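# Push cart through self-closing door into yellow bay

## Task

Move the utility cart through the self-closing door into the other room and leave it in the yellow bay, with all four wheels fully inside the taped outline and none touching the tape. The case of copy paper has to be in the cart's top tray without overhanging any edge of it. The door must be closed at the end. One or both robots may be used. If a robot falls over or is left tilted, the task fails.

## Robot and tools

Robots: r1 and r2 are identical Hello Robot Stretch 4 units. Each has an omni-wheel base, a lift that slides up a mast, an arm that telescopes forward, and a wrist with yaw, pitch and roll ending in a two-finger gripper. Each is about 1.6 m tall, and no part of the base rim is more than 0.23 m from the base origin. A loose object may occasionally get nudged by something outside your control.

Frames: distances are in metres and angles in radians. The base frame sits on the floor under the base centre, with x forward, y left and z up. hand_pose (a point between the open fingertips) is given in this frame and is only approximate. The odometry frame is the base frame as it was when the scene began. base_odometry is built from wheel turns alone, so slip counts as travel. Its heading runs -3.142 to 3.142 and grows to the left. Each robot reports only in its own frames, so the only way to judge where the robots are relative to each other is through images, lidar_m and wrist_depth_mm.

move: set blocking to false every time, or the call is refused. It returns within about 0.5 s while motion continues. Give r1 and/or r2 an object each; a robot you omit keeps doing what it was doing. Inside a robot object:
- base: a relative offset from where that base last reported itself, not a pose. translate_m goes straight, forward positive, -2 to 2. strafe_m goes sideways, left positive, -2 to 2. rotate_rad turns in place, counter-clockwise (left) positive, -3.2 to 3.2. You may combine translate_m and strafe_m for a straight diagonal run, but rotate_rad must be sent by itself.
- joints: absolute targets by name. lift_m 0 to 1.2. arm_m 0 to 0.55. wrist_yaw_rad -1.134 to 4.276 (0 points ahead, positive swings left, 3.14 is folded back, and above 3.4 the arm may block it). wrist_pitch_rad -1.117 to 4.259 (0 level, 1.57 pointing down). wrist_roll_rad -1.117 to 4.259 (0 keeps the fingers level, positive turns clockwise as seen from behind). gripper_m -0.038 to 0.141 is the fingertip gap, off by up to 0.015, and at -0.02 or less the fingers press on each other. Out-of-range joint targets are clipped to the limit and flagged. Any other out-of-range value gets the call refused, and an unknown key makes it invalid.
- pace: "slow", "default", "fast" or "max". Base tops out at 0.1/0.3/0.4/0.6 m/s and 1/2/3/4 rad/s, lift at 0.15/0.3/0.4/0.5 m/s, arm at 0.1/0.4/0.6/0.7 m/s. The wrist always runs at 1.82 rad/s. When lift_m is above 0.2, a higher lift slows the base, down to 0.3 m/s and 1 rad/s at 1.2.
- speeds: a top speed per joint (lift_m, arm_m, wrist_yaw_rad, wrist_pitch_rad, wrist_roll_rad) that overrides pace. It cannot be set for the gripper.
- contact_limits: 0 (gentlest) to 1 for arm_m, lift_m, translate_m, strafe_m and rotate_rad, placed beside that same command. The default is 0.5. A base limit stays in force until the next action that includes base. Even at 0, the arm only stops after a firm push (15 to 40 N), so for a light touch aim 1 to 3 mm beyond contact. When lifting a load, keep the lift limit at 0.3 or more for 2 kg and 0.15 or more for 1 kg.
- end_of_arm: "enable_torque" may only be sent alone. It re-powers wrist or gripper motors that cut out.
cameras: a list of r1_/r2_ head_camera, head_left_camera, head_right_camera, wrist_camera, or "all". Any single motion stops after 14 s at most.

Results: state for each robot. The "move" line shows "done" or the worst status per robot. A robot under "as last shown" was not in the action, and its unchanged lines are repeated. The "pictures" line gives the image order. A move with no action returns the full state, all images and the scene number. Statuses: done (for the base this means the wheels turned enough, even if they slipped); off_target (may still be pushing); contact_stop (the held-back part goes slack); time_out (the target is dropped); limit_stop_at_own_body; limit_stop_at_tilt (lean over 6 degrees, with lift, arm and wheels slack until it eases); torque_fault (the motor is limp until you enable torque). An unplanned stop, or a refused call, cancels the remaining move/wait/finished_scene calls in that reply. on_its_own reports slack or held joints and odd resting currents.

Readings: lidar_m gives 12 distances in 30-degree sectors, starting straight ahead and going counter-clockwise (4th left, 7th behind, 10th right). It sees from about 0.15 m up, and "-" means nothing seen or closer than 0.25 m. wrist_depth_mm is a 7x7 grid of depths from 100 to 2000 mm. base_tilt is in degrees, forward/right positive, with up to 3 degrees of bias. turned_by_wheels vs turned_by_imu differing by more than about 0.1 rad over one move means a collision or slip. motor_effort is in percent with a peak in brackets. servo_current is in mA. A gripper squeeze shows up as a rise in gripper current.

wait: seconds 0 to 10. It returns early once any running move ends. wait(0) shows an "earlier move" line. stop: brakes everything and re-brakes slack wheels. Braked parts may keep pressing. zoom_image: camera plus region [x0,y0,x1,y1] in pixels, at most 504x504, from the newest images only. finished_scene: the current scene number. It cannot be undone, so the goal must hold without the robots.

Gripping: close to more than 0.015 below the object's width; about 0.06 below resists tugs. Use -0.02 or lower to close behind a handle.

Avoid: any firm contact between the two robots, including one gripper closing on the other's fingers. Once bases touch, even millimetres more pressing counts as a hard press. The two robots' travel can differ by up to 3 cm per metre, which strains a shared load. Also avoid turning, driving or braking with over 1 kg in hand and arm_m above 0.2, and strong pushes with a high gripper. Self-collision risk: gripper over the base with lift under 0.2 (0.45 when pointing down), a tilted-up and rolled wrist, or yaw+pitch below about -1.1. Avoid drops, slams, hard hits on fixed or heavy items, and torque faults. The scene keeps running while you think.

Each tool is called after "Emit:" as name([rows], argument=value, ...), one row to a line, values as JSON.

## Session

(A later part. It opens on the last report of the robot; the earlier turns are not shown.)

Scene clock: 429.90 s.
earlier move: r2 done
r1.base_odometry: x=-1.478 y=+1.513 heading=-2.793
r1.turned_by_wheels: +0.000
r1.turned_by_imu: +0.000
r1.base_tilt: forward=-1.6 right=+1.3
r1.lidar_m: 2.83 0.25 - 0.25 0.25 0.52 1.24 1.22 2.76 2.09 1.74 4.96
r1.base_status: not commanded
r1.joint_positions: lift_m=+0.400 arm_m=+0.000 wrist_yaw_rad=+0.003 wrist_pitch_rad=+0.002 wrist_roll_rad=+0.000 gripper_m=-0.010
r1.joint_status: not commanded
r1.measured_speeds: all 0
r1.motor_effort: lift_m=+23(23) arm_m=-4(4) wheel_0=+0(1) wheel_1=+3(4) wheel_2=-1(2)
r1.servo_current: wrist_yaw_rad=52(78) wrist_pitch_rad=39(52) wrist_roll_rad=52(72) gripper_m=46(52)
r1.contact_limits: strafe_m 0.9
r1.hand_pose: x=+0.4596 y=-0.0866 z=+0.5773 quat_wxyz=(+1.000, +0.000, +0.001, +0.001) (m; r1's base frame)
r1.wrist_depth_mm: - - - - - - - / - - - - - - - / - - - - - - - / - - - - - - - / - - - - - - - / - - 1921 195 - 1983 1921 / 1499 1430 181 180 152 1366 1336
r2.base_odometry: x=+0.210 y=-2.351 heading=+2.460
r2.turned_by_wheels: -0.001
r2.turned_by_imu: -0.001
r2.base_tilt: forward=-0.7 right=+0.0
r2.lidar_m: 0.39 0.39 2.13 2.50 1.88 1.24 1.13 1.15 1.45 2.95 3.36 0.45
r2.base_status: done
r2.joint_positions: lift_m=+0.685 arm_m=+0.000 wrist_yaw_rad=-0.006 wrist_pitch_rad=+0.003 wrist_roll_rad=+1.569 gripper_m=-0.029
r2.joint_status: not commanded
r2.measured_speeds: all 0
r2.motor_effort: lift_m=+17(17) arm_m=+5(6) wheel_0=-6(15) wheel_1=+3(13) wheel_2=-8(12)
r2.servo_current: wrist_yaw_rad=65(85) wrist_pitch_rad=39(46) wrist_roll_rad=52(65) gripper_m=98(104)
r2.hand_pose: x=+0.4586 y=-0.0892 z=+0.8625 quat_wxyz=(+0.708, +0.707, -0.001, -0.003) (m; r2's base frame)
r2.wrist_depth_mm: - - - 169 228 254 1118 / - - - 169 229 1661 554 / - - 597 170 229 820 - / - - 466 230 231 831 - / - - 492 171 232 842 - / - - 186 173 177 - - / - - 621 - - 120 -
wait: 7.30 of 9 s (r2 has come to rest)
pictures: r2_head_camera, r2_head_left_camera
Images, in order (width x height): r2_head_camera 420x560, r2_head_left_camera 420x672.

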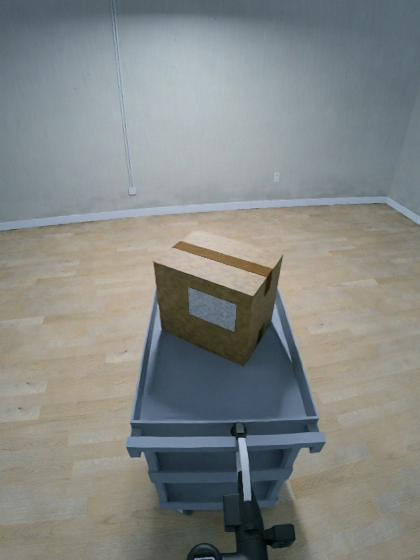

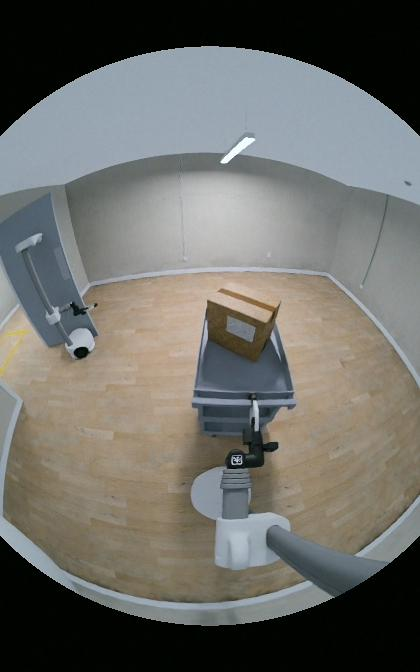

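Emit:
move(r2={"base":{"rotate_rad":-0.6},"pace":"slow"}, blocking=false)

Emit:
wait(seconds=3)

Emit:
move(r2={"base":{"strafe_m":0.6,"translate_m":0.1},"pace":"slow"}, blocking=false)

Emit:
wait(seconds=9, cameras=["r2_head_camera"])

Emit:
move(r2={"base":{"rotate_rad":-0.5},"pace":"slow"}, blocking=false)

Emit:
wait(seconds=3, cameras=["r2_head_camera","r2_head_left_camera","r1_head_left_camera","r1_head_right_camera"])

Scene clock: 439.53 s.
move: r2 moving
r1: as last shown
r1.base_tilt: forward=-1.5 right=+1.3
r1.lidar_m: 2.83 0.25 - 0.25 0.25 0.53 1.22 1.21 2.77 2.14 1.73 4.96
r1.motor_effort: lift_m=+23(23) arm_m=-4(4) wheel_0=+0(1) wheel_1=+3(3) wheel_2=-1(1)
r1.servo_current: wrist_yaw_rad=59(59) wrist_pitch_rad=39(52) wrist_roll_rad=46(59) gripper_m=46(46)
r1.contact_limits: strafe_m 0.9
r1.wrist_depth_mm: - - - - - - - / - - - - - - - / - - - - - - - / - - - - - - - / - - - - - - - / - - 1863 193 - 1983 1863 / 1464 1430 180 180 152 1366 1366
r2.base_odometry: x=+0.210 y=-2.351 heading=+2.336
r2.turned_by_wheels: -0.123
r2.turned_by_imu: -0.119
r2.base_tilt: forward=-0.6 right=+0.1
r2.lidar_m: 0.38 0.39 2.13 2.51 2.30 1.34 1.12 1.13 1.33 2.29 3.31 0.44
r2.base_status: rotate_rad moving
r2.joint_positions: lift_m=+0.685 arm_m=+0.000 wrist_yaw_rad=+0.006 wrist_pitch_rad=+0.003 wrist_roll_rad=+1.569 gripper_m=-0.029
r2.joint_status: not commanded
r2.measured_speeds: translate_m=+0.001 strafe_m=-0.002 rotate_rad=-0.486 lift_m=+0.000 arm_m=+0.001 wrist_yaw_rad=+0.000 wrist_pitch_rad=+0.000 wrist_roll_rad=+0.000
r2.motor_effort: lift_m=+17(17) arm_m=+4(5) wheel_0=+7(12) wheel_1=+8(8) wheel_2=+13(13)
r2.servo_current: wrist_yaw_rad=52(65) wrist_pitch_rad=39(46) wrist_roll_rad=52(52) gripper_m=91(91)
r2.hand_pose: x=+0.4598 y=-0.0857 z=+0.8625 quat_wxyz=(+0.708, +0.707, +0.003, +0.001) (m; r2's base frame)
r2.wrist_depth_mm: - - - 186 247 255 256 / - - - 182 245 1708 1160 / - - - 180 241 1618 - / - - 525 179 237 831 - / - - 469 176 236 - - / - - 185 173 178 - - / - - 549 - 229 - -
pictures: none

Scene clock: 440.87 s.
earlier move: r2 done
r1.base_odometry: x=-1.478 y=+1.513 heading=-2.793
r1.turned_by_wheels: +0.000
r1.turned_by_imu: +0.000
r1.base_tilt: forward=-1.6 right=+1.3
r1.lidar_m: 2.85 0.25 - 0.25 0.25 0.50 1.24 1.20 2.77 2.12 1.84 4.95
r1.base_status: not commanded
r1.joint_positions: lift_m=+0.400 arm_m=+0.000 wrist_yaw_rad=+0.003 wrist_pitch_rad=+0.002 wrist_roll_rad=+0.000 gripper_m=-0.010
r1.joint_status: not commanded
r1.measured_speeds: all 0
r1.motor_effort: lift_m=+23(23) arm_m=-4(4) wheel_0=+0(1) wheel_1=+3(4) wheel_2=-1(2)
r1.servo_current: wrist_yaw_rad=46(65) wrist_pitch_rad=39(52) wrist_roll_rad=52(65) gripper_m=46(46)
r1.contact_limits: strafe_m 0.9
r1.hand_pose: x=+0.4596 y=-0.0866 z=+0.5773 quat_wxyz=(+1.000, +0.000, +0.001, +0.001) (m; r1's base frame)
r1.wrist_depth_mm: - - - - - - - / - - - - - - - / - - - - - - - / - - - - - - - / - - - - - - - / - - 1863 195 - 1921 1921 / 1499 1430 181 180 153 1366 1397
r2.base_odometry: x=+0.210 y=-2.351 heading=+1.861
r2.turned_by_wheels: -0.476
r2.turned_by_imu: -0.462
r2.base_tilt: forward=-0.6 right=+0.1
r2.lidar_m: 0.25 0.26 3.62 2.12 2.50 2.14 1.29 1.13 1.12 1.37 2.56 0.54
r2.base_status: done
r2.joint_positions: lift_m=+0.685 arm_m=+0.000 wrist_yaw_rad=-0.003 wrist_pitch_rad=+0.003 wrist_roll_rad=+1.569 gripper_m=-0.029
r2.joint_status: not commanded
r2.measured_speeds: all 0
r2.motor_effort: lift_m=+17(17) arm_m=+4(5) wheel_0=+4(16) wheel_1=+4(10) wheel_2=+4(15)
r2.servo_current: wrist_yaw_rad=46(72) wrist_pitch_rad=46(46) wrist_roll_rad=46(59) gripper_m=91(98)
r2.hand_pose: x=+0.4590 y=-0.0883 z=+0.8625 quat_wxyz=(+0.708, +0.707, +0.000, -0.002) (m; r2's base frame)
r2.wrist_depth_mm: - - - - - 1661 1160 / - - - - - 1756 1182 / - - - 336 364 1464 1138 / - - - 220 310 1661 1182 / - - - 193 257 1708 496 / - - 185 158 178 1576 - / - - 500 - 204 123 -
wait: 1.33 of 3 s (r2 has come to rest)
pictures: none

Scene clock: 441.37 s.
move: r2 moving
r1: as last shown
r1.lidar_m: 2.83 0.25 - 0.25 0.25 0.51 1.22 1.23 2.75 2.12 1.85 4.95
r1.motor_effort: lift_m=+23(23) arm_m=-4(4) wheel_0=-1(1) wheel_1=+3(3) wheel_2=-1(1)
r1.servo_current: wrist_yaw_rad=46(72) wrist_pitch_rad=39(46) wrist_roll_rad=52(52) gripper_m=46(52)
r1.contact_limits: strafe_m 0.9
r1.wrist_depth_mm: - - - - - - - / - - - - - - - / - - - - - - - / - - - - - - - / - - - - - - - / - - 1863 194 - 1983 1863 / 1537 1397 181 180 153 1397 1336
r2.base_odometry: x=+0.197 y=-2.353 heading=+1.860
r2.turned_by_wheels: +0.000
r2.turned_by_imu: +0.000
r2.base_tilt: forward=-0.7 right=+0.1
r2.lidar_m: 0.25 0.25 3.62 2.10 2.48 2.14 1.28 1.14 1.14 1.35 2.56 0.51
r2.base_status: translate_m moving; strafe_m moving
r2.joint_positions: lift_m=+0.685 arm_m=+0.000 wrist_yaw_rad=-0.003 wrist_pitch_rad=+0.003 wrist_roll_rad=+1.569 gripper_m=-0.029
r2.joint_status: not commanded
r2.measured_speeds: translate_m=+0.009 strafe_m=+0.052 rotate_rad=-0.001 lift_m=+0.000 arm_m=+0.000 wrist_yaw_rad=+0.000 wrist_pitch_rad=+0.000 wrist_roll_rad=+0.000
r2.motor_effort: lift_m=+17(17) arm_m=+4(4) wheel_0=-8(9) wheel_1=+10(10) wheel_2=-8(8)
r2.servo_current: wrist_yaw_rad=52(52) wrist_pitch_rad=39(46) wrist_roll_rad=39(52) gripper_m=91(98)
r2.hand_pose: x=+0.4590 y=-0.0883 z=+0.8625 quat_wxyz=(+0.708, +0.707, +0.000, -0.002) (m; r2's base frame)
r2.wrist_depth_mm: - - - - - 1661 1160 / - - - - - 1708 1182 / - - - 334 359 1464 1138 / - - - 227 310 1618 1229 / - - - 187 258 1756 492 / - - 185 162 179 1576 - / - - 496 - 204 124 -
pictures: none

Scene clock: 448.17 s.
earlier move: r2 done
r1.base_odometry: x=-1.478 y=+1.513 heading=-2.793
r1.turned_by_wheels: +0.000
r1.turned_by_imu: +0.000
r1.base_tilt: forward=-1.6 right=+1.3
r1.lidar_m: 2.85 0.25 - 0.25 0.26 0.54 1.25 1.21 2.77 1.54 1.50 1.52
r1.base_status: not commanded
r1.joint_positions: lift_m=+0.400 arm_m=+0.000 wrist_yaw_rad=+0.003 wrist_pitch_rad=+0.002 wrist_roll_rad=+0.000 gripper_m=-0.010
r1.joint_status: not commanded
r1.measured_speeds: all 0
r1.motor_effort: lift_m=+23(23) arm_m=-4(5) wheel_0=-1(1) wheel_1=+3(4) wheel_2=-1(2)
r1.servo_current: wrist_yaw_rad=52(72) wrist_pitch_rad=39(52) wrist_roll_rad=52(65) gripper_m=39(52)
r1.contact_limits: strafe_m 0.9
r1.hand_pose: x=+0.4596 y=-0.0866 z=+0.5773 quat_wxyz=(+1.000, +0.000, +0.001, +0.001) (m; r1's base frame)
r1.wrist_depth_mm: - - - - - - - / - - - - - - - / - - - - - - - / - - - - - - - / - - - - - - - / - - 1863 194 - 1983 1808 / 1499 1430 180 180 152 1336 1430
r2.base_odometry: x=-0.393 y=-2.426 heading=+1.860
r2.turned_by_wheels: +0.000
r2.turned_by_imu: -0.001
r2.base_tilt: forward=-0.7 right=+0.0
r2.lidar_m: 0.30 0.30 3.16 1.51 2.10 2.14 1.81 1.61 1.59 1.95 3.59 0.48
r2.base_status: done
r2.joint_positions: lift_m=+0.685 arm_m=+0.000 wrist_yaw_rad=-0.004 wrist_pitch_rad=+0.003 wrist_roll_rad=+1.569 gripper_m=-0.029
r2.joint_status: not commanded
r2.measured_speeds: all 0
r2.motor_effort: lift_m=+17(17) arm_m=+4(4) wheel_0=-4(16) wheel_1=+5(10) wheel_2=-7(11)
r2.servo_current: wrist_yaw_rad=46(65) wrist_pitch_rad=46(52) wrist_roll_rad=39(59) gripper_m=98(98)
r2.hand_pose: x=+0.4589 y=-0.0887 z=+0.8625 quat_wxyz=(+0.708, +0.707, -0.001, -0.002) (m; r2's base frame)
r2.wrist_depth_mm: - - - - - 1661 1205 / - - - 243 317 1499 1118 / - - - 220 293 1537 436 / - - - 202 264 1708 508 / - - - 187 244 759 - / - - 185 171 177 - - / - - 436 - 214 121 -
wait: 6.80 of 9 s (r2 has come to rest)
pictures: r2_head_camera
Images, in order (width x height): r2_head_camera 420x560.

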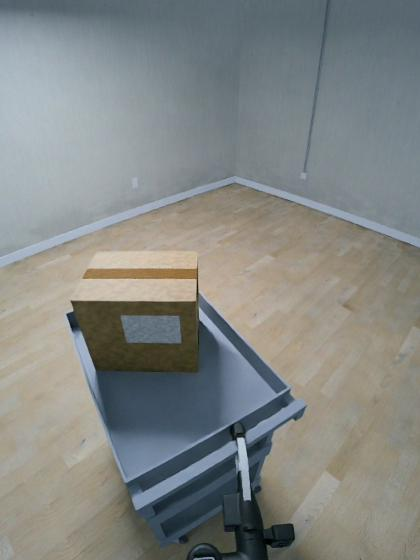

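Scene clock: 448.67 s.
move: r2 moving
r1: as last shown
r1.lidar_m: 2.83 0.25 - 0.25 0.25 0.54 1.22 1.22 2.76 1.55 1.51 1.51
r1.motor_effort: lift_m=+23(23) arm_m=-4(4) wheel_0=+0(1) wheel_1=+4(4) wheel_2=-1(1)
r1.servo_current: wrist_yaw_rad=52(59) wrist_pitch_rad=46(46) wrist_roll_rad=52(65) gripper_m=39(46)
r1.contact_limits: strafe_m 0.9
r1.wrist_depth_mm: - - - - - - - / - - - - - - - / - - - - - - - / - - - - - - - / - - - - - - - / - - 1863 195 - 1983 1921 / 1499 1430 180 180 152 1336 1366
r2.base_odometry: x=-0.393 y=-2.426 heading=+1.737
r2.turned_by_wheels: -0.123
r2.turned_by_imu: -0.119
r2.base_tilt: forward=-0.7 right=+0.0
r2.lidar_m: 0.28 0.29 3.12 1.51 2.13 2.13 1.96 1.62 1.61 1.82 2.90 0.47
r2.base_status: rotate_rad moving
r2.joint_positions: lift_m=+0.685 arm_m=+0.000 wrist_yaw_rad=+0.014 wrist_pitch_rad=+0.003 wrist_roll_rad=+1.569 gripper_m=-0.029
r2.joint_status: not commanded
r2.measured_speeds: translate_m=+0.002 strafe_m=+0.000 rotate_rad=-0.493 lift_m=+0.000 arm_m=+0.000 wrist_yaw_rad=+0.019 wrist_pitch_rad=+0.000 wrist_roll_rad=+0.000
r2.motor_effort: lift_m=+17(17) arm_m=+4(4) wheel_0=+16(16) wheel_1=+7(9) wheel_2=+18(18)
r2.servo_current: wrist_yaw_rad=85(85) wrist_pitch_rad=39(46) wrist_roll_rad=39(59) gripper_m=91(98)
r2.hand_pose: x=+0.4605 y=-0.0833 z=+0.8625 quat_wxyz=(+0.708, +0.707, +0.006, +0.004) (m; r2's base frame)
r2.wrist_depth_mm: - - - - - 1708 1160 / - - - 274 - 1576 1160 / - - - 228 304 332 332 / - - - 206 272 1756 504 / - - - 188 249 1863 - / - - 539 173 178 - - / - - 424 - 215 - -
pictures: none

Scene clock: 449.90 s.
earlier move: r2 done
r1.base_odometry: x=-1.478 y=+1.513 heading=-2.793
r1.turned_by_wheels: +0.000
r1.turned_by_imu: +0.000
r1.base_tilt: forward=-1.6 right=+1.3
r1.lidar_m: 2.86 0.25 - 0.25 0.25 0.50 1.21 1.20 2.76 1.56 1.49 1.65
r1.base_status: not commanded
r1.joint_positions: lift_m=+0.400 arm_m=+0.000 wrist_yaw_rad=+0.003 wrist_pitch_rad=+0.002 wrist_roll_rad=+0.000 gripper_m=-0.010
r1.joint_status: not commanded
r1.measured_speeds: all 0
r1.motor_effort: lift_m=+23(23) arm_m=-4(4) wheel_0=+0(1) wheel_1=+3(4) wheel_2=-1(2)
r1.servo_current: wrist_yaw_rad=46(65) wrist_pitch_rad=39(52) wrist_roll_rad=46(72) gripper_m=39(46)
r1.contact_limits: strafe_m 0.9
r1.hand_pose: x=+0.4596 y=-0.0866 z=+0.5773 quat_wxyz=(+1.000, +0.000, +0.001, +0.001) (m; r1's base frame)
r1.wrist_depth_mm: - - - - - - - / - - - - - - - / - - - - - - - / - - - - - - - / - - - - - - - / - - 1863 195 - 1921 1921 / 1499 1430 181 180 153 1336 1397
r2.base_odometry: x=-0.393 y=-2.426 heading=+1.361
r2.turned_by_wheels: -0.376
r2.turned_by_imu: -0.368
r2.base_tilt: forward=-0.7 right=+0.1
r2.lidar_m: 0.25 0.25 0.61 3.19 1.53 2.12 2.15 1.81 1.58 1.61 1.98 0.52
r2.base_status: done
r2.joint_positions: lift_m=+0.685 arm_m=+0.000 wrist_yaw_rad=+0.003 wrist_pitch_rad=+0.003 wrist_roll_rad=+1.569 gripper_m=-0.029
r2.joint_status: not commanded
r2.measured_speeds: all 0
r2.motor_effort: lift_m=+17(17) arm_m=+5(5) wheel_0=+5(16) wheel_1=+3(10) wheel_2=+5(19)
r2.servo_current: wrist_yaw_rad=52(98) wrist_pitch_rad=46(52) wrist_roll_rad=46(59) gripper_m=91(98)
r2.hand_pose: x=+0.4595 y=-0.0865 z=+0.8625 quat_wxyz=(+0.708, +0.707, +0.002, +0.000) (m; r2's base frame)
r2.wrist_depth_mm: - - - - - 1661 1160 / - - - - - 1708 1182 / - - - 327 - 1661 1182 / - - - 246 351 362 364 / - - - 196 268 1708 1255 / - - 187 153 178 1618 488 / - - - - 195 189 -
wait: 1.23 of 3 s (r2 has come to rest)
pictures: r1_head_left_camera, r1_head_right_camera, r2_head_camera, r2_head_left_camera
Images, in order (width x height): r1_head_left_camera 420x672, r1_head_right_camera 420x672, r2_head_camera 420x560, r2_head_left_camera 420x672.

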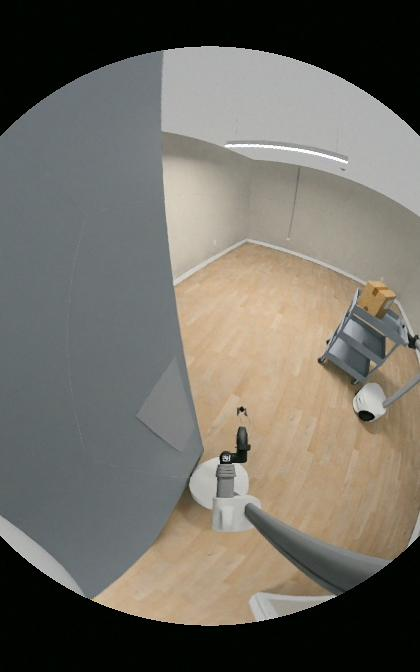

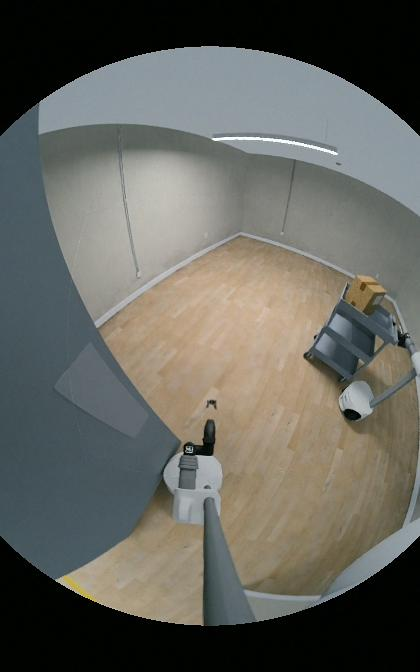

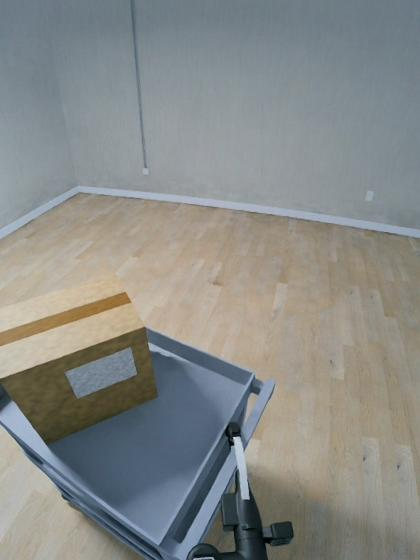

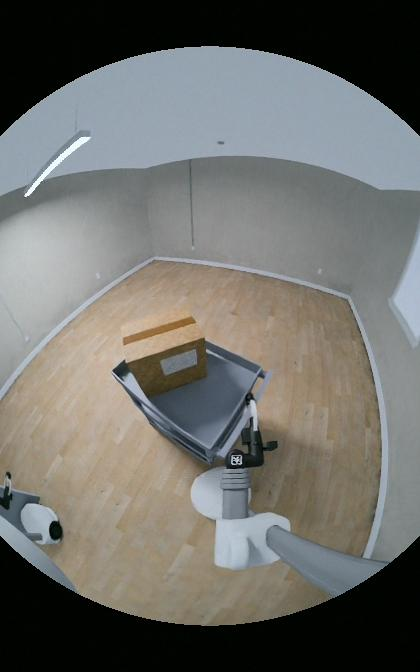

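Emit:
move(r2={"base":{"strafe_m":0.5},"pace":"slow"}, blocking=false)

Emit:
wait(seconds=8)

Emit:
move(r2={"base":{"rotate_rad":-0.317},"pace":"slow"}, blocking=false)

Emit:
wait(seconds=3, cameras=["r2_head_camera","r2_head_left_camera","r2_head_right_camera","r1_head_right_camera"])

Scene clock: 460.67 s.
move: r2 moving
r1: as last shown
r1.lidar_m: 2.85 0.25 - 0.25 0.25 0.54 1.26 1.20 2.76 1.54 1.49 1.64
r1.motor_effort: lift_m=+23(23) arm_m=-4(4) wheel_0=-1(1) wheel_1=+3(3) wheel_2=-1(2)
r1.servo_current: wrist_yaw_rad=46(72) wrist_pitch_rad=39(46) wrist_roll_rad=65(65) gripper_m=39(52)
r1.contact_limits: strafe_m 0.9
r1.wrist_depth_mm: - - - - - - - / - - - - - - - / - - - - - - - / - - - - - - - / - - - - - - - / - - 1863 194 - 1921 1863 / 1499 1397 180 181 153 1336 1397
r2.base_odometry: x=-0.407 y=-2.423 heading=+1.361
r2.turned_by_wheels: +0.000
r2.turned_by_imu: +0.000
r2.base_tilt: forward=-0.7 right=+0.0
r2.lidar_m: 0.25 0.25 0.64 1.52 1.49 2.10 2.12 1.80 1.61 1.63 1.98 0.51
r2.base_status: strafe_m moving
r2.joint_positions: lift_m=+0.685 arm_m=+0.000 wrist_yaw_rad=+0.003 wrist_pitch_rad=+0.003 wrist_roll_rad=+1.569 gripper_m=-0.029
r2.joint_status: not commanded
r2.measured_speeds: translate_m=+0.001 strafe_m=+0.056 rotate_rad=-0.004 lift_m=+0.000 arm_m=+0.000 wrist_yaw_rad=+0.000 wrist_pitch_rad=+0.000 wrist_roll_rad=+0.000
r2.motor_effort: lift_m=+17(17) arm_m=+4(5) wheel_0=-8(10) wheel_1=+9(10) wheel_2=+0(4)
r2.servo_current: wrist_yaw_rad=46(52) wrist_pitch_rad=39(46) wrist_roll_rad=46(52) gripper_m=91(98)
r2.hand_pose: x=+0.4595 y=-0.0866 z=+0.8625 quat_wxyz=(+0.708, +0.707, +0.002, +0.000) (m; r2's base frame)
r2.wrist_depth_mm: - - - - - 1661 1160 / - - - - - 1708 1160 / - - - 327 - 1661 1205 / - - - 246 353 364 364 / - - - 196 270 1661 1229 / - - 185 153 179 1576 484 / - - - - 195 188 -
pictures: none

Scene clock: 466.30 s.
earlier move: r2 done
r1.base_odometry: x=-1.478 y=+1.513 heading=-2.793
r1.turned_by_wheels: +0.000
r1.turned_by_imu: +0.000
r1.base_tilt: forward=-1.5 right=+1.3
r1.lidar_m: 2.85 0.25 - 0.25 0.25 0.53 1.26 1.23 2.76 2.89 1.10 1.45
r1.base_status: not commanded
r1.joint_positions: lift_m=+0.400 arm_m=+0.000 wrist_yaw_rad=+0.003 wrist_pitch_rad=+0.002 wrist_roll_rad=+0.000 gripper_m=-0.010
r1.joint_status: not commanded
r1.measured_speeds: all 0
r1.motor_effort: lift_m=+23(23) arm_m=-4(4) wheel_0=+0(1) wheel_1=+3(4) wheel_2=-1(2)
r1.servo_current: wrist_yaw_rad=59(72) wrist_pitch_rad=46(52) wrist_roll_rad=65(65) gripper_m=39(52)
r1.contact_limits: strafe_m 0.9
r1.hand_pose: x=+0.4596 y=-0.0866 z=+0.5773 quat_wxyz=(+1.000, +0.000, +0.001, +0.001) (m; r1's base frame)
r1.wrist_depth_mm: - - - - - - - / - - - - - - - / - - - - - - - / - - - - - - - / - - - - - - - / - - 1863 193 - 1921 - / 1499 1397 180 180 153 1366 1308
r2.base_odometry: x=-0.882 y=-2.322 heading=+1.361
r2.turned_by_wheels: +0.000
r2.turned_by_imu: -0.001
r2.base_tilt: forward=-0.7 right=+0.0
r2.lidar_m: 0.35 0.35 2.68 2.70 1.06 1.19 1.98 2.32 2.07 2.09 2.54 0.43
r2.base_status: done
r2.joint_positions: lift_m=+0.685 arm_m=+0.000 wrist_yaw_rad=-0.008 wrist_pitch_rad=+0.003 wrist_roll_rad=+1.569 gripper_m=-0.029
r2.joint_status: not commanded
r2.measured_speeds: all 0
r2.motor_effort: lift_m=+17(17) arm_m=+5(5) wheel_0=-5(15) wheel_1=+3(10) wheel_2=-2(4)
r2.servo_current: wrist_yaw_rad=59(72) wrist_pitch_rad=39(52) wrist_roll_rad=39(65) gripper_m=85(104)
r2.hand_pose: x=+0.4585 y=-0.0898 z=+0.8625 quat_wxyz=(+0.708, +0.707, -0.002, -0.004) (m; r2's base frame)
r2.wrist_depth_mm: - - - 212 - 1708 1182 / - - - 203 268 279 279 / - - - 193 256 1708 1118 / - - - 186 247 831 - / - - 496 181 237 842 - / - - 185 173 178 - - / - - 484 - 222 - -
wait: 5.63 of 8 s (r2 has come to rest)
pictures: none

Scene clock: 466.80 s.
move: r2 moving
r1: as last shown
r1.base_tilt: forward=-1.6 right=+1.3
r1.lidar_m: 2.83 0.25 - 0.25 0.25 0.52 1.21 1.20 2.76 2.88 1.10 1.49
r1.motor_effort: lift_m=+23(23) arm_m=-4(4) wheel_0=+0(1) wheel_1=+3(3) wheel_2=-1(1)
r1.servo_current: wrist_yaw_rad=59(65) wrist_pitch_rad=39(46) wrist_roll_rad=46(65) gripper_m=46(46)
r1.contact_limits: strafe_m 0.9
r1.wrist_depth_mm: - - - - - - - / - - - - - - - / - - - - - - - / - - - - - - - / - - - - - - - / - - 1863 195 - - - / 1537 1397 181 180 152 1336 1366
r2.base_odometry: x=-0.882 y=-2.322 heading=+1.237
r2.turned_by_wheels: -0.123
r2.turned_by_imu: -0.119
r2.base_tilt: forward=-0.7 right=+0.0
r2.lidar_m: 0.35 0.31 2.67 2.69 1.06 1.11 1.96 2.22 2.09 2.07 2.36 0.49
r2.base_status: rotate_rad moving
r2.joint_positions: lift_m=+0.685 arm_m=+0.000 wrist_yaw_rad=+0.010 wrist_pitch_rad=+0.003 wrist_roll_rad=+1.569 gripper_m=-0.029
r2.joint_status: not commanded
r2.measured_speeds: translate_m=-0.001 strafe_m=-0.001 rotate_rad=-0.482 lift_m=+0.000 arm_m=+0.000 wrist_yaw_rad=+0.007 wrist_pitch_rad=+0.000 wrist_roll_rad=+0.000
r2.motor_effort: lift_m=+17(17) arm_m=+3(5) wheel_0=+14(14) wheel_1=+8(9) wheel_2=+18(18)
r2.servo_current: wrist_yaw_rad=65(65) wrist_pitch_rad=39(52) wrist_roll_rad=46(59) gripper_m=98(98)
r2.hand_pose: x=+0.4602 y=-0.0844 z=+0.8625 quat_wxyz=(+0.708, +0.707, +0.005, +0.003) (m; r2's base frame)
r2.wrist_depth_mm: - - - 226 - 1708 1160 / - - - 216 285 293 294 / - - - 204 267 1708 1205 / - - - 194 252 1756 - / - - 569 183 239 831 - / - 459 186 174 179 - - / - - 466 - 220 - -
pictures: none

Scene clock: 467.70 s.
earlier move: r2 done
r1.base_odometry: x=-1.478 y=+1.513 heading=-2.793
r1.turned_by_wheels: +0.000
r1.turned_by_imu: +0.000
r1.base_tilt: forward=-1.6 right=+1.3
r1.lidar_m: 2.82 0.25 - 0.25 0.25 0.49 1.24 1.19 2.75 2.89 1.10 1.59
r1.base_status: not commanded
r1.joint_positions: lift_m=+0.400 arm_m=+0.000 wrist_yaw_rad=+0.003 wrist_pitch_rad=+0.002 wrist_roll_rad=+0.000 gripper_m=-0.010
r1.joint_status: not commanded
r1.measured_speeds: all 0
r1.motor_effort: lift_m=+23(23) arm_m=-4(4) wheel_0=+0(1) wheel_1=+3(4) wheel_2=-1(1)
r1.servo_current: wrist_yaw_rad=52(72) wrist_pitch_rad=46(52) wrist_roll_rad=52(65) gripper_m=52(52)
r1.contact_limits: strafe_m 0.9
r1.hand_pose: x=+0.4596 y=-0.0866 z=+0.5773 quat_wxyz=(+1.000, +0.000, +0.001, +0.001) (m; r1's base frame)
r1.wrist_depth_mm: - - - - - - - / - - - - - - - / - - - - - - - / - - - - - - - / - - - - - - - / - - 1921 195 - 1983 1921 / 1537 1366 181 180 152 1336 1308
r2.base_odometry: x=-0.882 y=-2.322 heading=+1.045
r2.turned_by_wheels: -0.193
r2.turned_by_imu: -0.187
r2.base_tilt: forward=-0.7 right=+0.1
r2.lidar_m: 0.25 0.26 2.77 2.68 1.11 1.06 1.94 2.04 2.14 2.06 2.15 0.50
r2.base_status: done
r2.joint_positions: lift_m=+0.685 arm_m=+0.000 wrist_yaw_rad=+0.002 wrist_pitch_rad=+0.003 wrist_roll_rad=+1.569 gripper_m=-0.029
r2.joint_status: not commanded
r2.measured_speeds: all 0
r2.motor_effort: lift_m=+17(17) arm_m=-4(5) wheel_0=+4(15) wheel_1=+5(9) wheel_2=+3(18)
r2.servo_current: wrist_yaw_rad=52(72) wrist_pitch_rad=46(52) wrist_roll_rad=46(59) gripper_m=91(98)
r2.hand_pose: x=+0.4595 y=-0.0869 z=+0.8625 quat_wxyz=(+0.708, +0.707, +0.002, +0.000) (m; r2's base frame)
r2.wrist_depth_mm: - - - - - 1661 1160 / - - - 289 - 1708 1182 / - - - 247 327 336 336 / - - - 210 282 1661 1182 / - - - 191 251 1708 508 / - - 184 168 178 699 - / - - 415 - 209 121 -
wait: 0.90 of 3 s (r2 has come to rest)
pictures: r1_head_right_camera, r2_head_camera, r2_head_left_camera, r2_head_right_camera
Images, in order (width x height): r1_head_right_camera 420x672, r2_head_camera 420x560, r2_head_left_camera 420x672, r2_head_right_camera 420x672.

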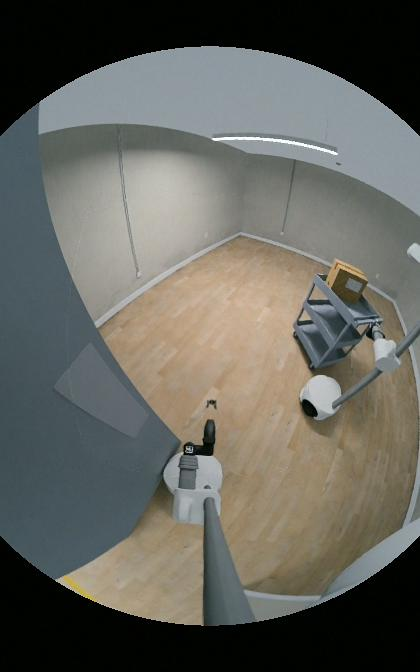

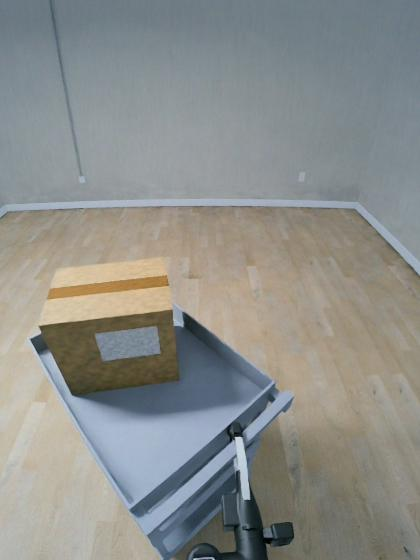

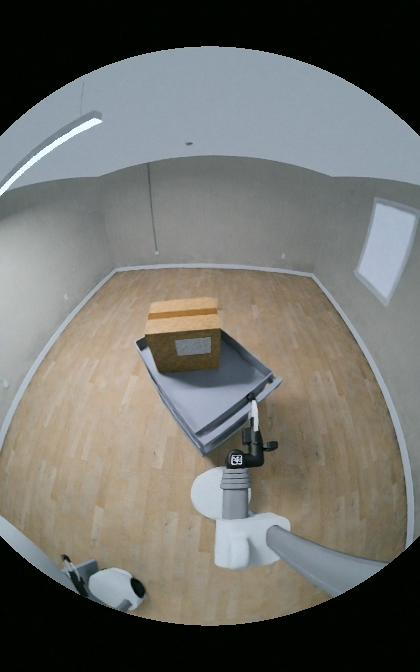

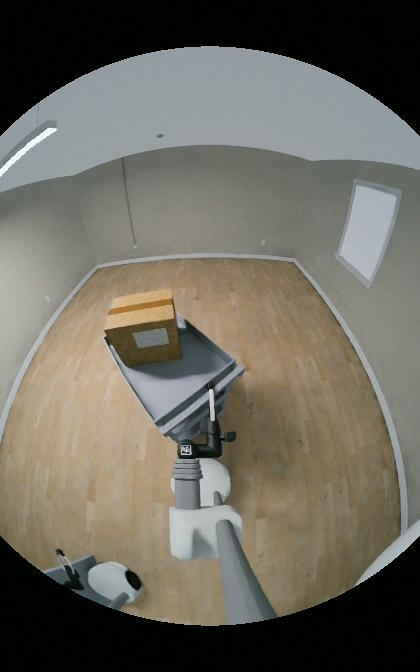

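Emit:
move(r2={"base":{"translate_m":-0.85,"strafe_m":0.17},"pace":"slow"}, blocking=false)

Emit:
wait(seconds=10, cameras=["r2_head_camera","r2_head_left_camera","r2_head_right_camera","r1_head_left_camera","r1_head_right_camera"])

Scene clock: 480.43 s.
move: r2 moving
r1: as last shown
r1.lidar_m: 2.82 0.25 - 0.25 0.25 0.53 1.25 1.19 2.75 2.88 1.09 1.57
r1.motor_effort: lift_m=+23(23) arm_m=-4(4) wheel_0=+0(1) wheel_1=+3(3) wheel_2=-1(1)
r1.servo_current: wrist_yaw_rad=52(59) wrist_pitch_rad=52(52) wrist_roll_rad=46(59) gripper_m=46(52)
r1.contact_limits: strafe_m 0.9
r1.wrist_depth_mm: - - - - - - - / - - - - - - - / - - - - - - - / - - - - - - - / - - - - - - - / - - 1921 195 - 1921 1863 / 1576 1397 181 180 153 1366 1308
r2.base_odometry: x=-0.891 y=-2.331 heading=+1.045
r2.turned_by_wheels: +0.000
r2.turned_by_imu: +0.001
r2.base_tilt: forward=-0.7 right=+0.1
r2.lidar_m: 0.29 0.25 2.79 2.67 1.06 1.07 1.95 2.05 2.13 2.08 2.18 0.49
r2.base_status: translate_m moving; strafe_m moving
r2.joint_positions: lift_m=+0.685 arm_m=+0.000 wrist_yaw_rad=+0.002 wrist_pitch_rad=+0.003 wrist_roll_rad=+1.569 gripper_m=-0.029
r2.joint_status: not commanded
r2.measured_speeds: translate_m=-0.048 strafe_m=+0.011 rotate_rad=-0.002 lift_m=+0.000 arm_m=+0.000 wrist_yaw_rad=+0.000 wrist_pitch_rad=+0.000 wrist_roll_rad=+0.000
r2.motor_effort: lift_m=+17(17) arm_m=-4(4) wheel_0=-4(10) wheel_1=-7(7) wheel_2=+12(14)
r2.servo_current: wrist_yaw_rad=46(59) wrist_pitch_rad=39(46) wrist_roll_rad=46(59) gripper_m=91(98)
r2.hand_pose: x=+0.4595 y=-0.0869 z=+0.8625 quat_wxyz=(+0.708, +0.707, +0.002, +0.000) (m; r2's base frame)
r2.wrist_depth_mm: - - - - - 1708 1182 / - - - 283 - 1756 1160 / - - - 243 324 332 332 / - - - 208 277 1708 1255 / - - - 190 250 1756 530 / - - 184 169 178 715 - / - - 410 - 211 - -
pictures: none

Scene clock: 489.87 s.
earlier move: r2 done
r1.base_odometry: x=-1.478 y=+1.513 heading=-2.793
r1.turned_by_wheels: +0.000
r1.turned_by_imu: -0.001
r1.base_tilt: forward=-1.6 right=+1.3
r1.lidar_m: 2.83 0.25 - 0.25 0.25 0.52 1.25 1.19 0.45 0.39 0.48 4.96
r1.base_status: not commanded
r1.joint_positions: lift_m=+0.400 arm_m=+0.000 wrist_yaw_rad=+0.003 wrist_pitch_rad=+0.002 wrist_roll_rad=+0.000 gripper_m=-0.010
r1.joint_status: not commanded
r1.measured_speeds: all 0
r1.motor_effort: lift_m=+23(23) arm_m=-4(5) wheel_0=+0(1) wheel_1=+3(4) wheel_2=-1(2)
r1.servo_current: wrist_yaw_rad=59(72) wrist_pitch_rad=39(52) wrist_roll_rad=46(72) gripper_m=39(52)
r1.contact_limits: strafe_m 0.9
r1.hand_pose: x=+0.4596 y=-0.0866 z=+0.5773 quat_wxyz=(+1.000, +0.000, +0.001, +0.001) (m; r1's base frame)
r1.wrist_depth_mm: - - - - - - - / - - - - - - - / - - - - - - - / - - - - - - - / - - - - - - - / - - 1863 194 - 1983 1921 / 1537 1397 181 180 152 1336 1366
r2.base_odometry: x=-1.456 y=-2.971 heading=+1.044
r2.turned_by_wheels: -0.001
r2.turned_by_imu: -0.002
r2.base_tilt: forward=-0.6 right=+0.1
r2.lidar_m: 0.42 0.53 0.67 0.44 0.39 0.50 4.17 1.17 1.66 2.23 2.34 0.38
r2.base_status: done
r2.joint_positions: lift_m=+0.685 arm_m=+0.000 wrist_yaw_rad=-0.004 wrist_pitch_rad=+0.003 wrist_roll_rad=+1.569 gripper_m=-0.029
r2.joint_status: not commanded
r2.measured_speeds: all 0
r2.motor_effort: lift_m=+17(17) arm_m=-4(4) wheel_0=-7(13) wheel_1=-6(9) wheel_2=+2(14)
r2.servo_current: wrist_yaw_rad=46(59) wrist_pitch_rad=46(46) wrist_roll_rad=52(65) gripper_m=85(104)
r2.hand_pose: x=+0.4590 y=-0.0885 z=+0.8625 quat_wxyz=(+0.708, +0.707, +0.000, -0.002) (m; r2's base frame)
r2.wrist_depth_mm: - - 492 112 167 - - / - 449 436 122 179 - - / - 459 442 129 193 - - / - - 544 139 207 - - / - - - 154 226 - - / - - 185 169 180 1618 521 / - - - - - 1499 466
wait: 9.43 of 10 s (r2 has come to rest)
pictures: r1_head_left_camera, r1_head_right_camera, r2_head_camera, r2_head_left_camera, r2_head_right_camera
Images, in order (width x height): r1_head_left_camera 420x672, r1_head_right_camera 420x672, r2_head_camera 420x560, r2_head_left_camera 420x672, r2_head_right_camera 420x672.

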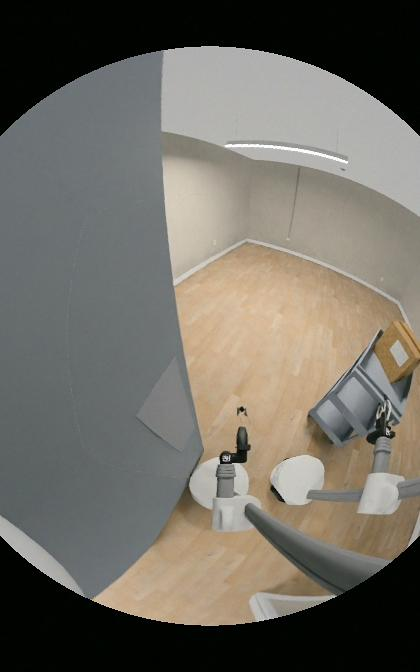

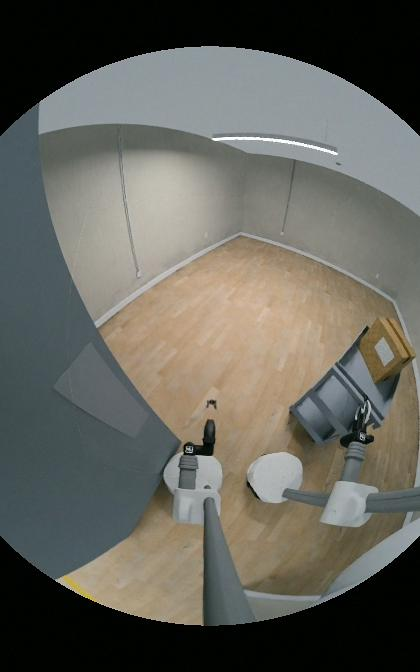

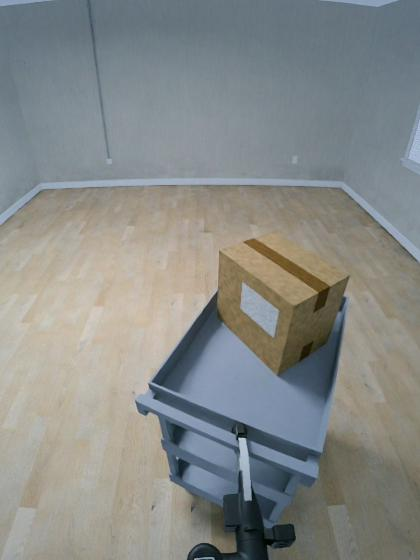

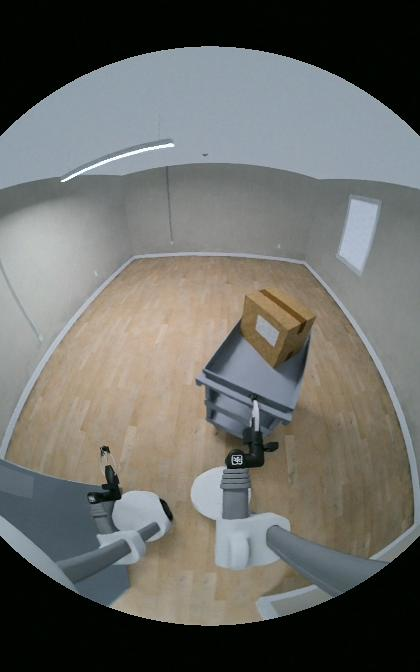

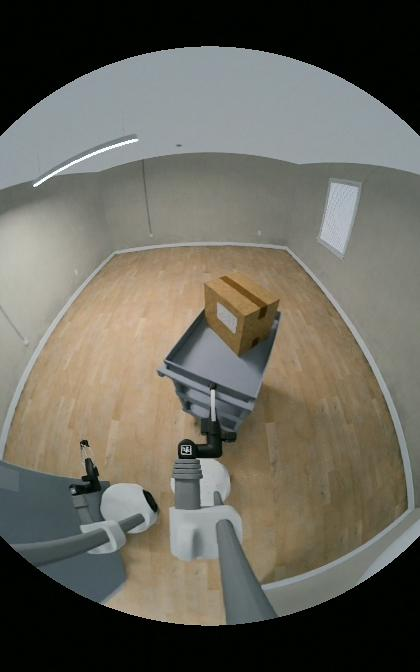

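Emit:
move(r2={"base":{"translate_m":-0.7,"strafe_m":0.05},"pace":"slow"}, blocking=false)

Emit:
wait(seconds=9, cameras=["r2_head_camera","r2_head_left_camera","r2_head_right_camera","r1_head_right_camera"])

Scene clock: 498.10 s.
move: r2 moving
r1: as last shown
r1.turned_by_imu: +0.000
r1.lidar_m: 2.85 0.25 - 0.25 0.25 0.54 1.23 1.21 0.43 0.36 0.50 4.96
r1.servo_current: wrist_yaw_rad=46(59) wrist_pitch_rad=46(52) wrist_roll_rad=59(65) gripper_m=46(46)
r1.contact_limits: strafe_m 0.9
r1.wrist_depth_mm: - - - - - - - / - - - - - - - / - - - - - - - / - - - - - - - / - - - - - - - / - - 1863 194 - 1921 1863 / 1464 1430 181 181 153 1308 1336
r2.base_odometry: x=-1.463 y=-2.982 heading=+1.043
r2.turned_by_wheels: -0.001
r2.turned_by_imu: +0.000
r2.base_tilt: forward=-0.7 right=+0.1
r2.lidar_m: 0.44 0.52 0.66 0.41 0.38 0.60 4.15 1.15 1.60 2.22 2.33 0.38
r2.base_status: translate_m moving; strafe_m moving
r2.joint_positions: lift_m=+0.685 arm_m=+0.000 wrist_yaw_rad=-0.004 wrist_pitch_rad=+0.003 wrist_roll_rad=+1.569 gripper_m=-0.029
r2.joint_status: not commanded
r2.measured_speeds: translate_m=-0.050 strafe_m=+0.003 rotate_rad=-0.001 lift_m=+0.000 arm_m=+0.000 wrist_yaw_rad=+0.000 wrist_pitch_rad=+0.000 wrist_roll_rad=+0.000
r2.motor_effort: lift_m=+17(17) arm_m=-3(4) wheel_0=-10(14) wheel_1=-9(9) wheel_2=+9(9)
r2.servo_current: wrist_yaw_rad=33(59) wrist_pitch_rad=39(46) wrist_roll_rad=39(52) gripper_m=91(98)
r2.hand_pose: x=+0.4590 y=-0.0885 z=+0.8625 quat_wxyz=(+0.708, +0.707, +0.000, -0.002) (m; r2's base frame)
r2.wrist_depth_mm: - - 488 112 167 - - / - 449 436 122 179 - - / - 452 439 129 193 - - / - - 549 140 208 - - / - - - 154 227 - - / - - 186 169 180 1618 521 / - - - - - 1464 469
pictures: none

Scene clock: 505.90 s.
earlier move: r2 done
r1.base_odometry: x=-1.478 y=+1.513 heading=-2.793
r1.turned_by_wheels: +0.000
r1.turned_by_imu: +0.000
r1.base_tilt: forward=-1.6 right=+1.2
r1.lidar_m: 2.83 0.25 - 0.25 0.25 0.53 0.45 0.45 0.34 0.32 0.64 4.94
r1.base_status: not commanded
r1.joint_positions: lift_m=+0.400 arm_m=+0.000 wrist_yaw_rad=+0.003 wrist_pitch_rad=+0.002 wrist_roll_rad=+0.000 gripper_m=-0.010
r1.joint_status: not commanded
r1.measured_speeds: all 0
r1.motor_effort: lift_m=+23(23) arm_m=-4(5) wheel_0=+0(1) wheel_1=+3(4) wheel_2=-1(2)
r1.servo_current: wrist_yaw_rad=59(91) wrist_pitch_rad=39(52) wrist_roll_rad=52(78) gripper_m=46(52)
r1.contact_limits: strafe_m 0.9
r1.hand_pose: x=+0.4596 y=-0.0866 z=+0.5773 quat_wxyz=(+1.000, +0.000, +0.001, +0.001) (m; r1's base frame)
r1.wrist_depth_mm: - - - - - - - / - - - - - - - / - - - - - - - / - - - - - - - / - - - - - - - / - - 1921 194 - 1921 1863 / 1537 1430 180 180 152 1366 1397
r2.base_odometry: x=-1.851 y=-3.551 heading=+1.044
r2.turned_by_wheels: +0.001
r2.turned_by_imu: +0.002
r2.base_tilt: forward=-0.7 right=+0.1
r2.lidar_m: 0.43 0.43 0.44 0.62 0.64 3.50 3.40 0.56 0.59 1.78 2.38 0.39
r2.base_status: done
r2.joint_positions: lift_m=+0.685 arm_m=+0.000 wrist_yaw_rad=-0.001 wrist_pitch_rad=+0.003 wrist_roll_rad=+1.569 gripper_m=-0.029
r2.joint_status: not commanded
r2.measured_speeds: all 0
r2.motor_effort: lift_m=+17(17) arm_m=-3(4) wheel_0=-2(14) wheel_1=-4(9) wheel_2=+7(11)
r2.servo_current: wrist_yaw_rad=39(65) wrist_pitch_rad=46(46) wrist_roll_rad=39(65) gripper_m=98(98)
r2.hand_pose: x=+0.4592 y=-0.0877 z=+0.8625 quat_wxyz=(+0.708, +0.707, +0.001, -0.001) (m; r2's base frame)
r2.wrist_depth_mm: - - 535 122 177 - - / - 500 466 128 186 - - / - 436 433 135 198 - - / - - 512 145 213 - - / - - 654 157 226 - - / - - 185 169 177 1808 - / - - - - - 1499 484
wait: 7.80 of 9 s (r2 has come to rest)
pictures: r1_head_right_camera, r2_head_camera, r2_head_left_camera, r2_head_right_camera
Images, in order (width x height): r1_head_right_camera 420x672, r2_head_camera 420x560, r2_head_left_camera 420x672, r2_head_right_camera 420x672.

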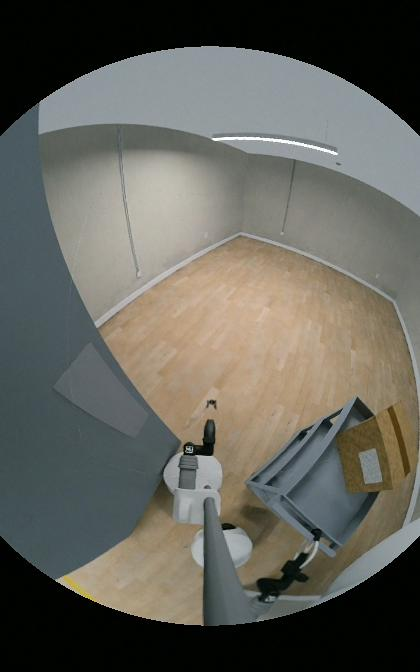

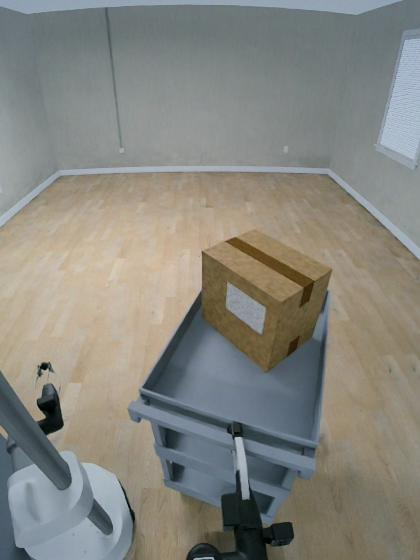

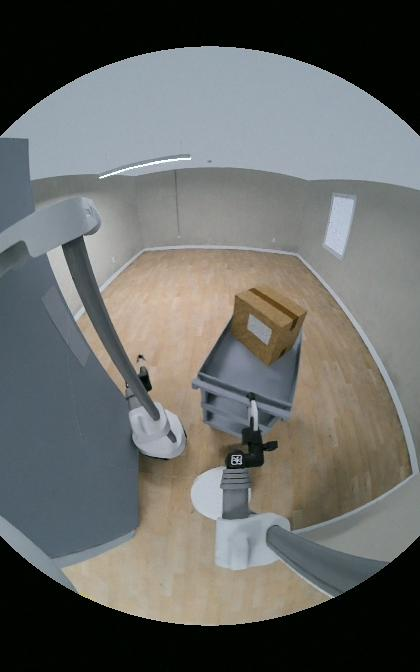

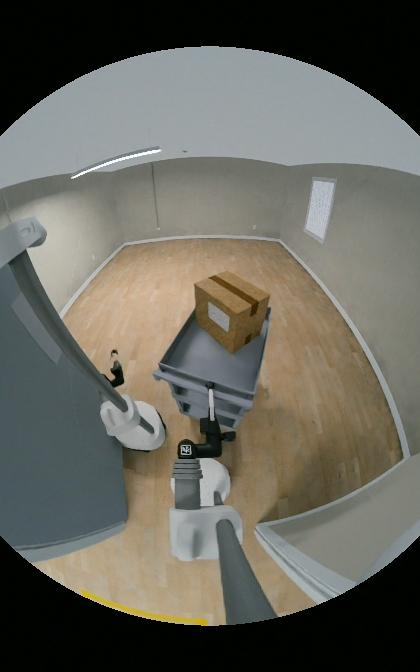

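Emit:
move(r2={"base":{"translate_m":-0.5,"strafe_m":-0.06},"pace":"slow"}, blocking=false)

Emit:
wait(seconds=7, cameras=["r2_head_camera","r2_head_left_camera","r2_head_right_camera","r1_head_right_camera"])

Scene clock: 513.63 s.
move: r2 moving
r1: as last shown
r1.base_tilt: forward=-1.6 right=+1.3
r1.lidar_m: 2.83 0.25 - 0.25 0.25 0.52 0.43 0.43 0.31 0.33 0.64 4.96
r1.motor_effort: lift_m=+23(23) arm_m=-4(4) wheel_0=+0(1) wheel_1=+3(3) wheel_2=-1(2)
r1.servo_current: wrist_yaw_rad=46(59) wrist_pitch_rad=39(46) wrist_roll_rad=46(59) gripper_m=46(46)
r1.contact_limits: strafe_m 0.9
r1.wrist_depth_mm: - - - - - - - / - - - - - - - / - - - - - - - / - - - - - - - / - - - - - - - / - - 1863 195 - 1983 1863 / 1499 1430 180 180 153 1336 1336
r2.base_odometry: x=-1.856 y=-3.562 heading=+1.044
r2.turned_by_wheels: +0.000
r2.turned_by_imu: +0.001
r2.base_tilt: forward=-0.7 right=+0.1
r2.lidar_m: 0.41 0.44 0.43 0.62 0.64 3.47 3.41 0.56 0.59 1.73 2.36 0.38
r2.base_status: translate_m moving; strafe_m moving
r2.joint_positions: lift_m=+0.685 arm_m=+0.000 wrist_yaw_rad=+0.000 wrist_pitch_rad=+0.003 wrist_roll_rad=+1.569 gripper_m=-0.029
r2.joint_status: not commanded
r2.measured_speeds: translate_m=-0.049 strafe_m=-0.005 rotate_rad=-0.001 lift_m=+0.000 arm_m=+0.000 wrist_yaw_rad=+0.000 wrist_pitch_rad=+0.000 wrist_roll_rad=+0.000
r2.motor_effort: lift_m=+17(17) arm_m=-4(4) wheel_0=-4(6) wheel_1=-6(7) wheel_2=+11(13)
r2.servo_current: wrist_yaw_rad=46(59) wrist_pitch_rad=39(46) wrist_roll_rad=46(59) gripper_m=91(98)
r2.hand_pose: x=+0.4593 y=-0.0873 z=+0.8625 quat_wxyz=(+0.708, +0.707, +0.001, -0.001) (m; r2's base frame)
r2.wrist_depth_mm: - - 539 122 177 - - / - 492 466 128 186 - - / - 433 430 135 198 - - / - - 517 144 213 - - / - - 654 157 225 - - / - - 185 170 177 1756 - / - - - - - 1499 484
pictures: none

Scene clock: 519.43 s.
earlier move: r2 done
r1.base_odometry: x=-1.478 y=+1.513 heading=-2.793
r1.turned_by_wheels: +0.000
r1.turned_by_imu: +0.000
r1.base_tilt: forward=-1.6 right=+1.3
r1.lidar_m: 2.81 0.25 - 0.25 0.26 0.51 0.51 0.40 0.40 0.46 3.95 4.95
r1.base_status: not commanded
r1.joint_positions: lift_m=+0.400 arm_m=+0.000 wrist_yaw_rad=+0.003 wrist_pitch_rad=+0.002 wrist_roll_rad=+0.000 gripper_m=-0.010
r1.joint_status: not commanded
r1.measured_speeds: all 0
r1.motor_effort: lift_m=+23(23) arm_m=-4(5) wheel_0=+0(1) wheel_1=+3(4) wheel_2=-1(2)
r1.servo_current: wrist_yaw_rad=39(72) wrist_pitch_rad=39(52) wrist_roll_rad=46(65) gripper_m=46(52)
r1.contact_limits: strafe_m 0.9
r1.hand_pose: x=+0.4596 y=-0.0866 z=+0.5773 quat_wxyz=(+1.000, +0.000, +0.001, +0.001) (m; r1's base frame)
r1.wrist_depth_mm: - - - - - - - / - - - - - - - / - - - - - - - / - - - - - - - / - - - - - - - / - - 1863 195 - 1983 1921 / 1499 1397 180 180 152 1366 1397
r2.base_odometry: x=-2.051 y=-4.013 heading=+1.044
r2.turned_by_wheels: +0.000
r2.turned_by_imu: +0.002
r2.base_tilt: forward=-0.7 right=+0.1
r2.lidar_m: 0.39 0.43 0.67 0.65 2.69 2.99 2.86 3.03 2.37 0.29 2.29 0.41
r2.base_status: done
r2.joint_positions: lift_m=+0.685 arm_m=+0.000 wrist_yaw_rad=+0.002 wrist_pitch_rad=+0.003 wrist_roll_rad=+1.569 gripper_m=-0.029
r2.joint_status: not commanded
r2.measured_speeds: all 0
r2.motor_effort: lift_m=+17(17) arm_m=-3(4) wheel_0=-2(9) wheel_1=-3(8) wheel_2=+7(14)
r2.servo_current: wrist_yaw_rad=39(65) wrist_pitch_rad=46(52) wrist_roll_rad=39(65) gripper_m=98(98)
r2.hand_pose: x=+0.4595 y=-0.0869 z=+0.8625 quat_wxyz=(+0.708, +0.707, +0.002, +0.000) (m; r2's base frame)
r2.wrist_depth_mm: - - - 148 203 1464 1098 / - - - 152 209 768 - / - - 500 156 215 - - / - - 459 163 223 831 - / - - 535 168 229 - - / - - 183 172 179 - - / - - - - - 564 -
wait: 5.80 of 7 s (r2 has come to rest)
pictures: r1_head_right_camera, r2_head_camera, r2_head_left_camera, r2_head_right_camera
Images, in order (width x height): r1_head_right_camera 420x672, r2_head_camera 420x560, r2_head_left_camera 420x672, r2_head_right_camera 420x672.

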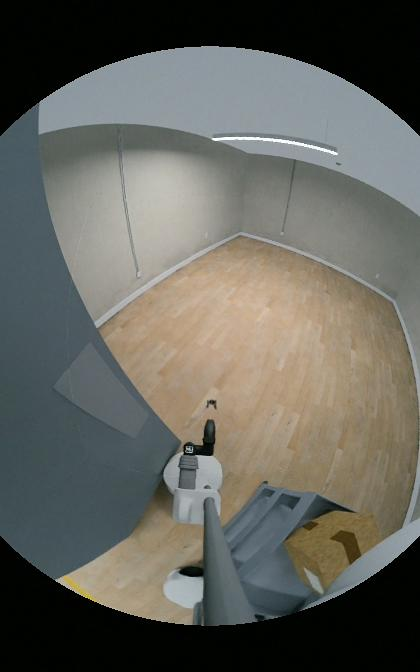

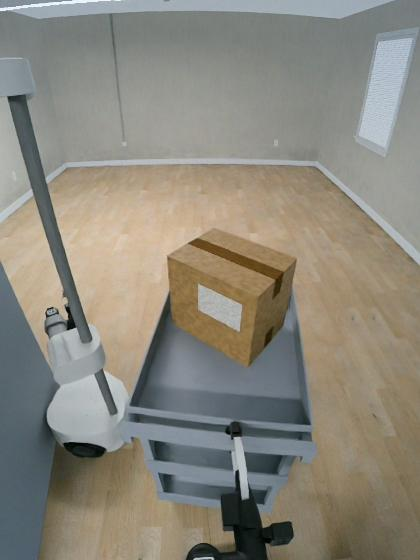

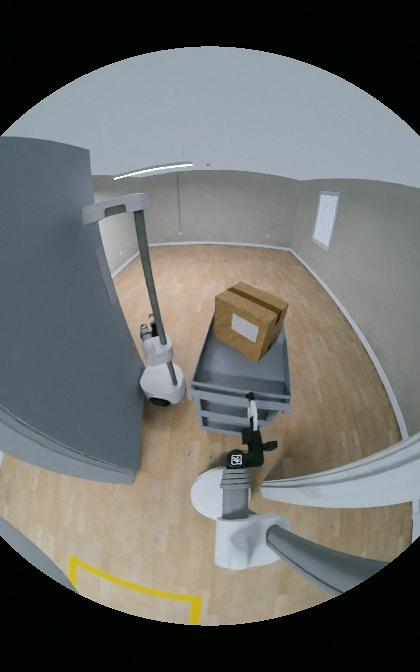

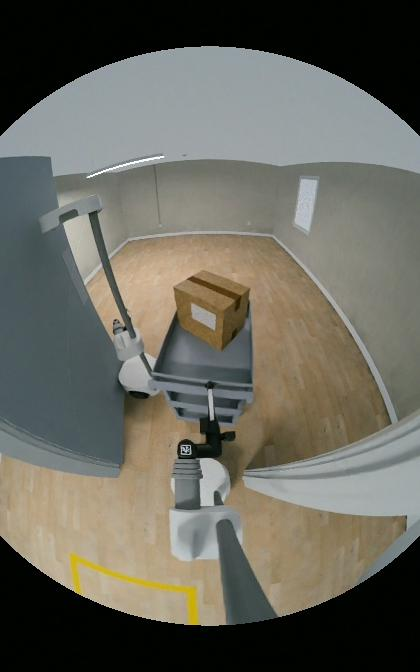

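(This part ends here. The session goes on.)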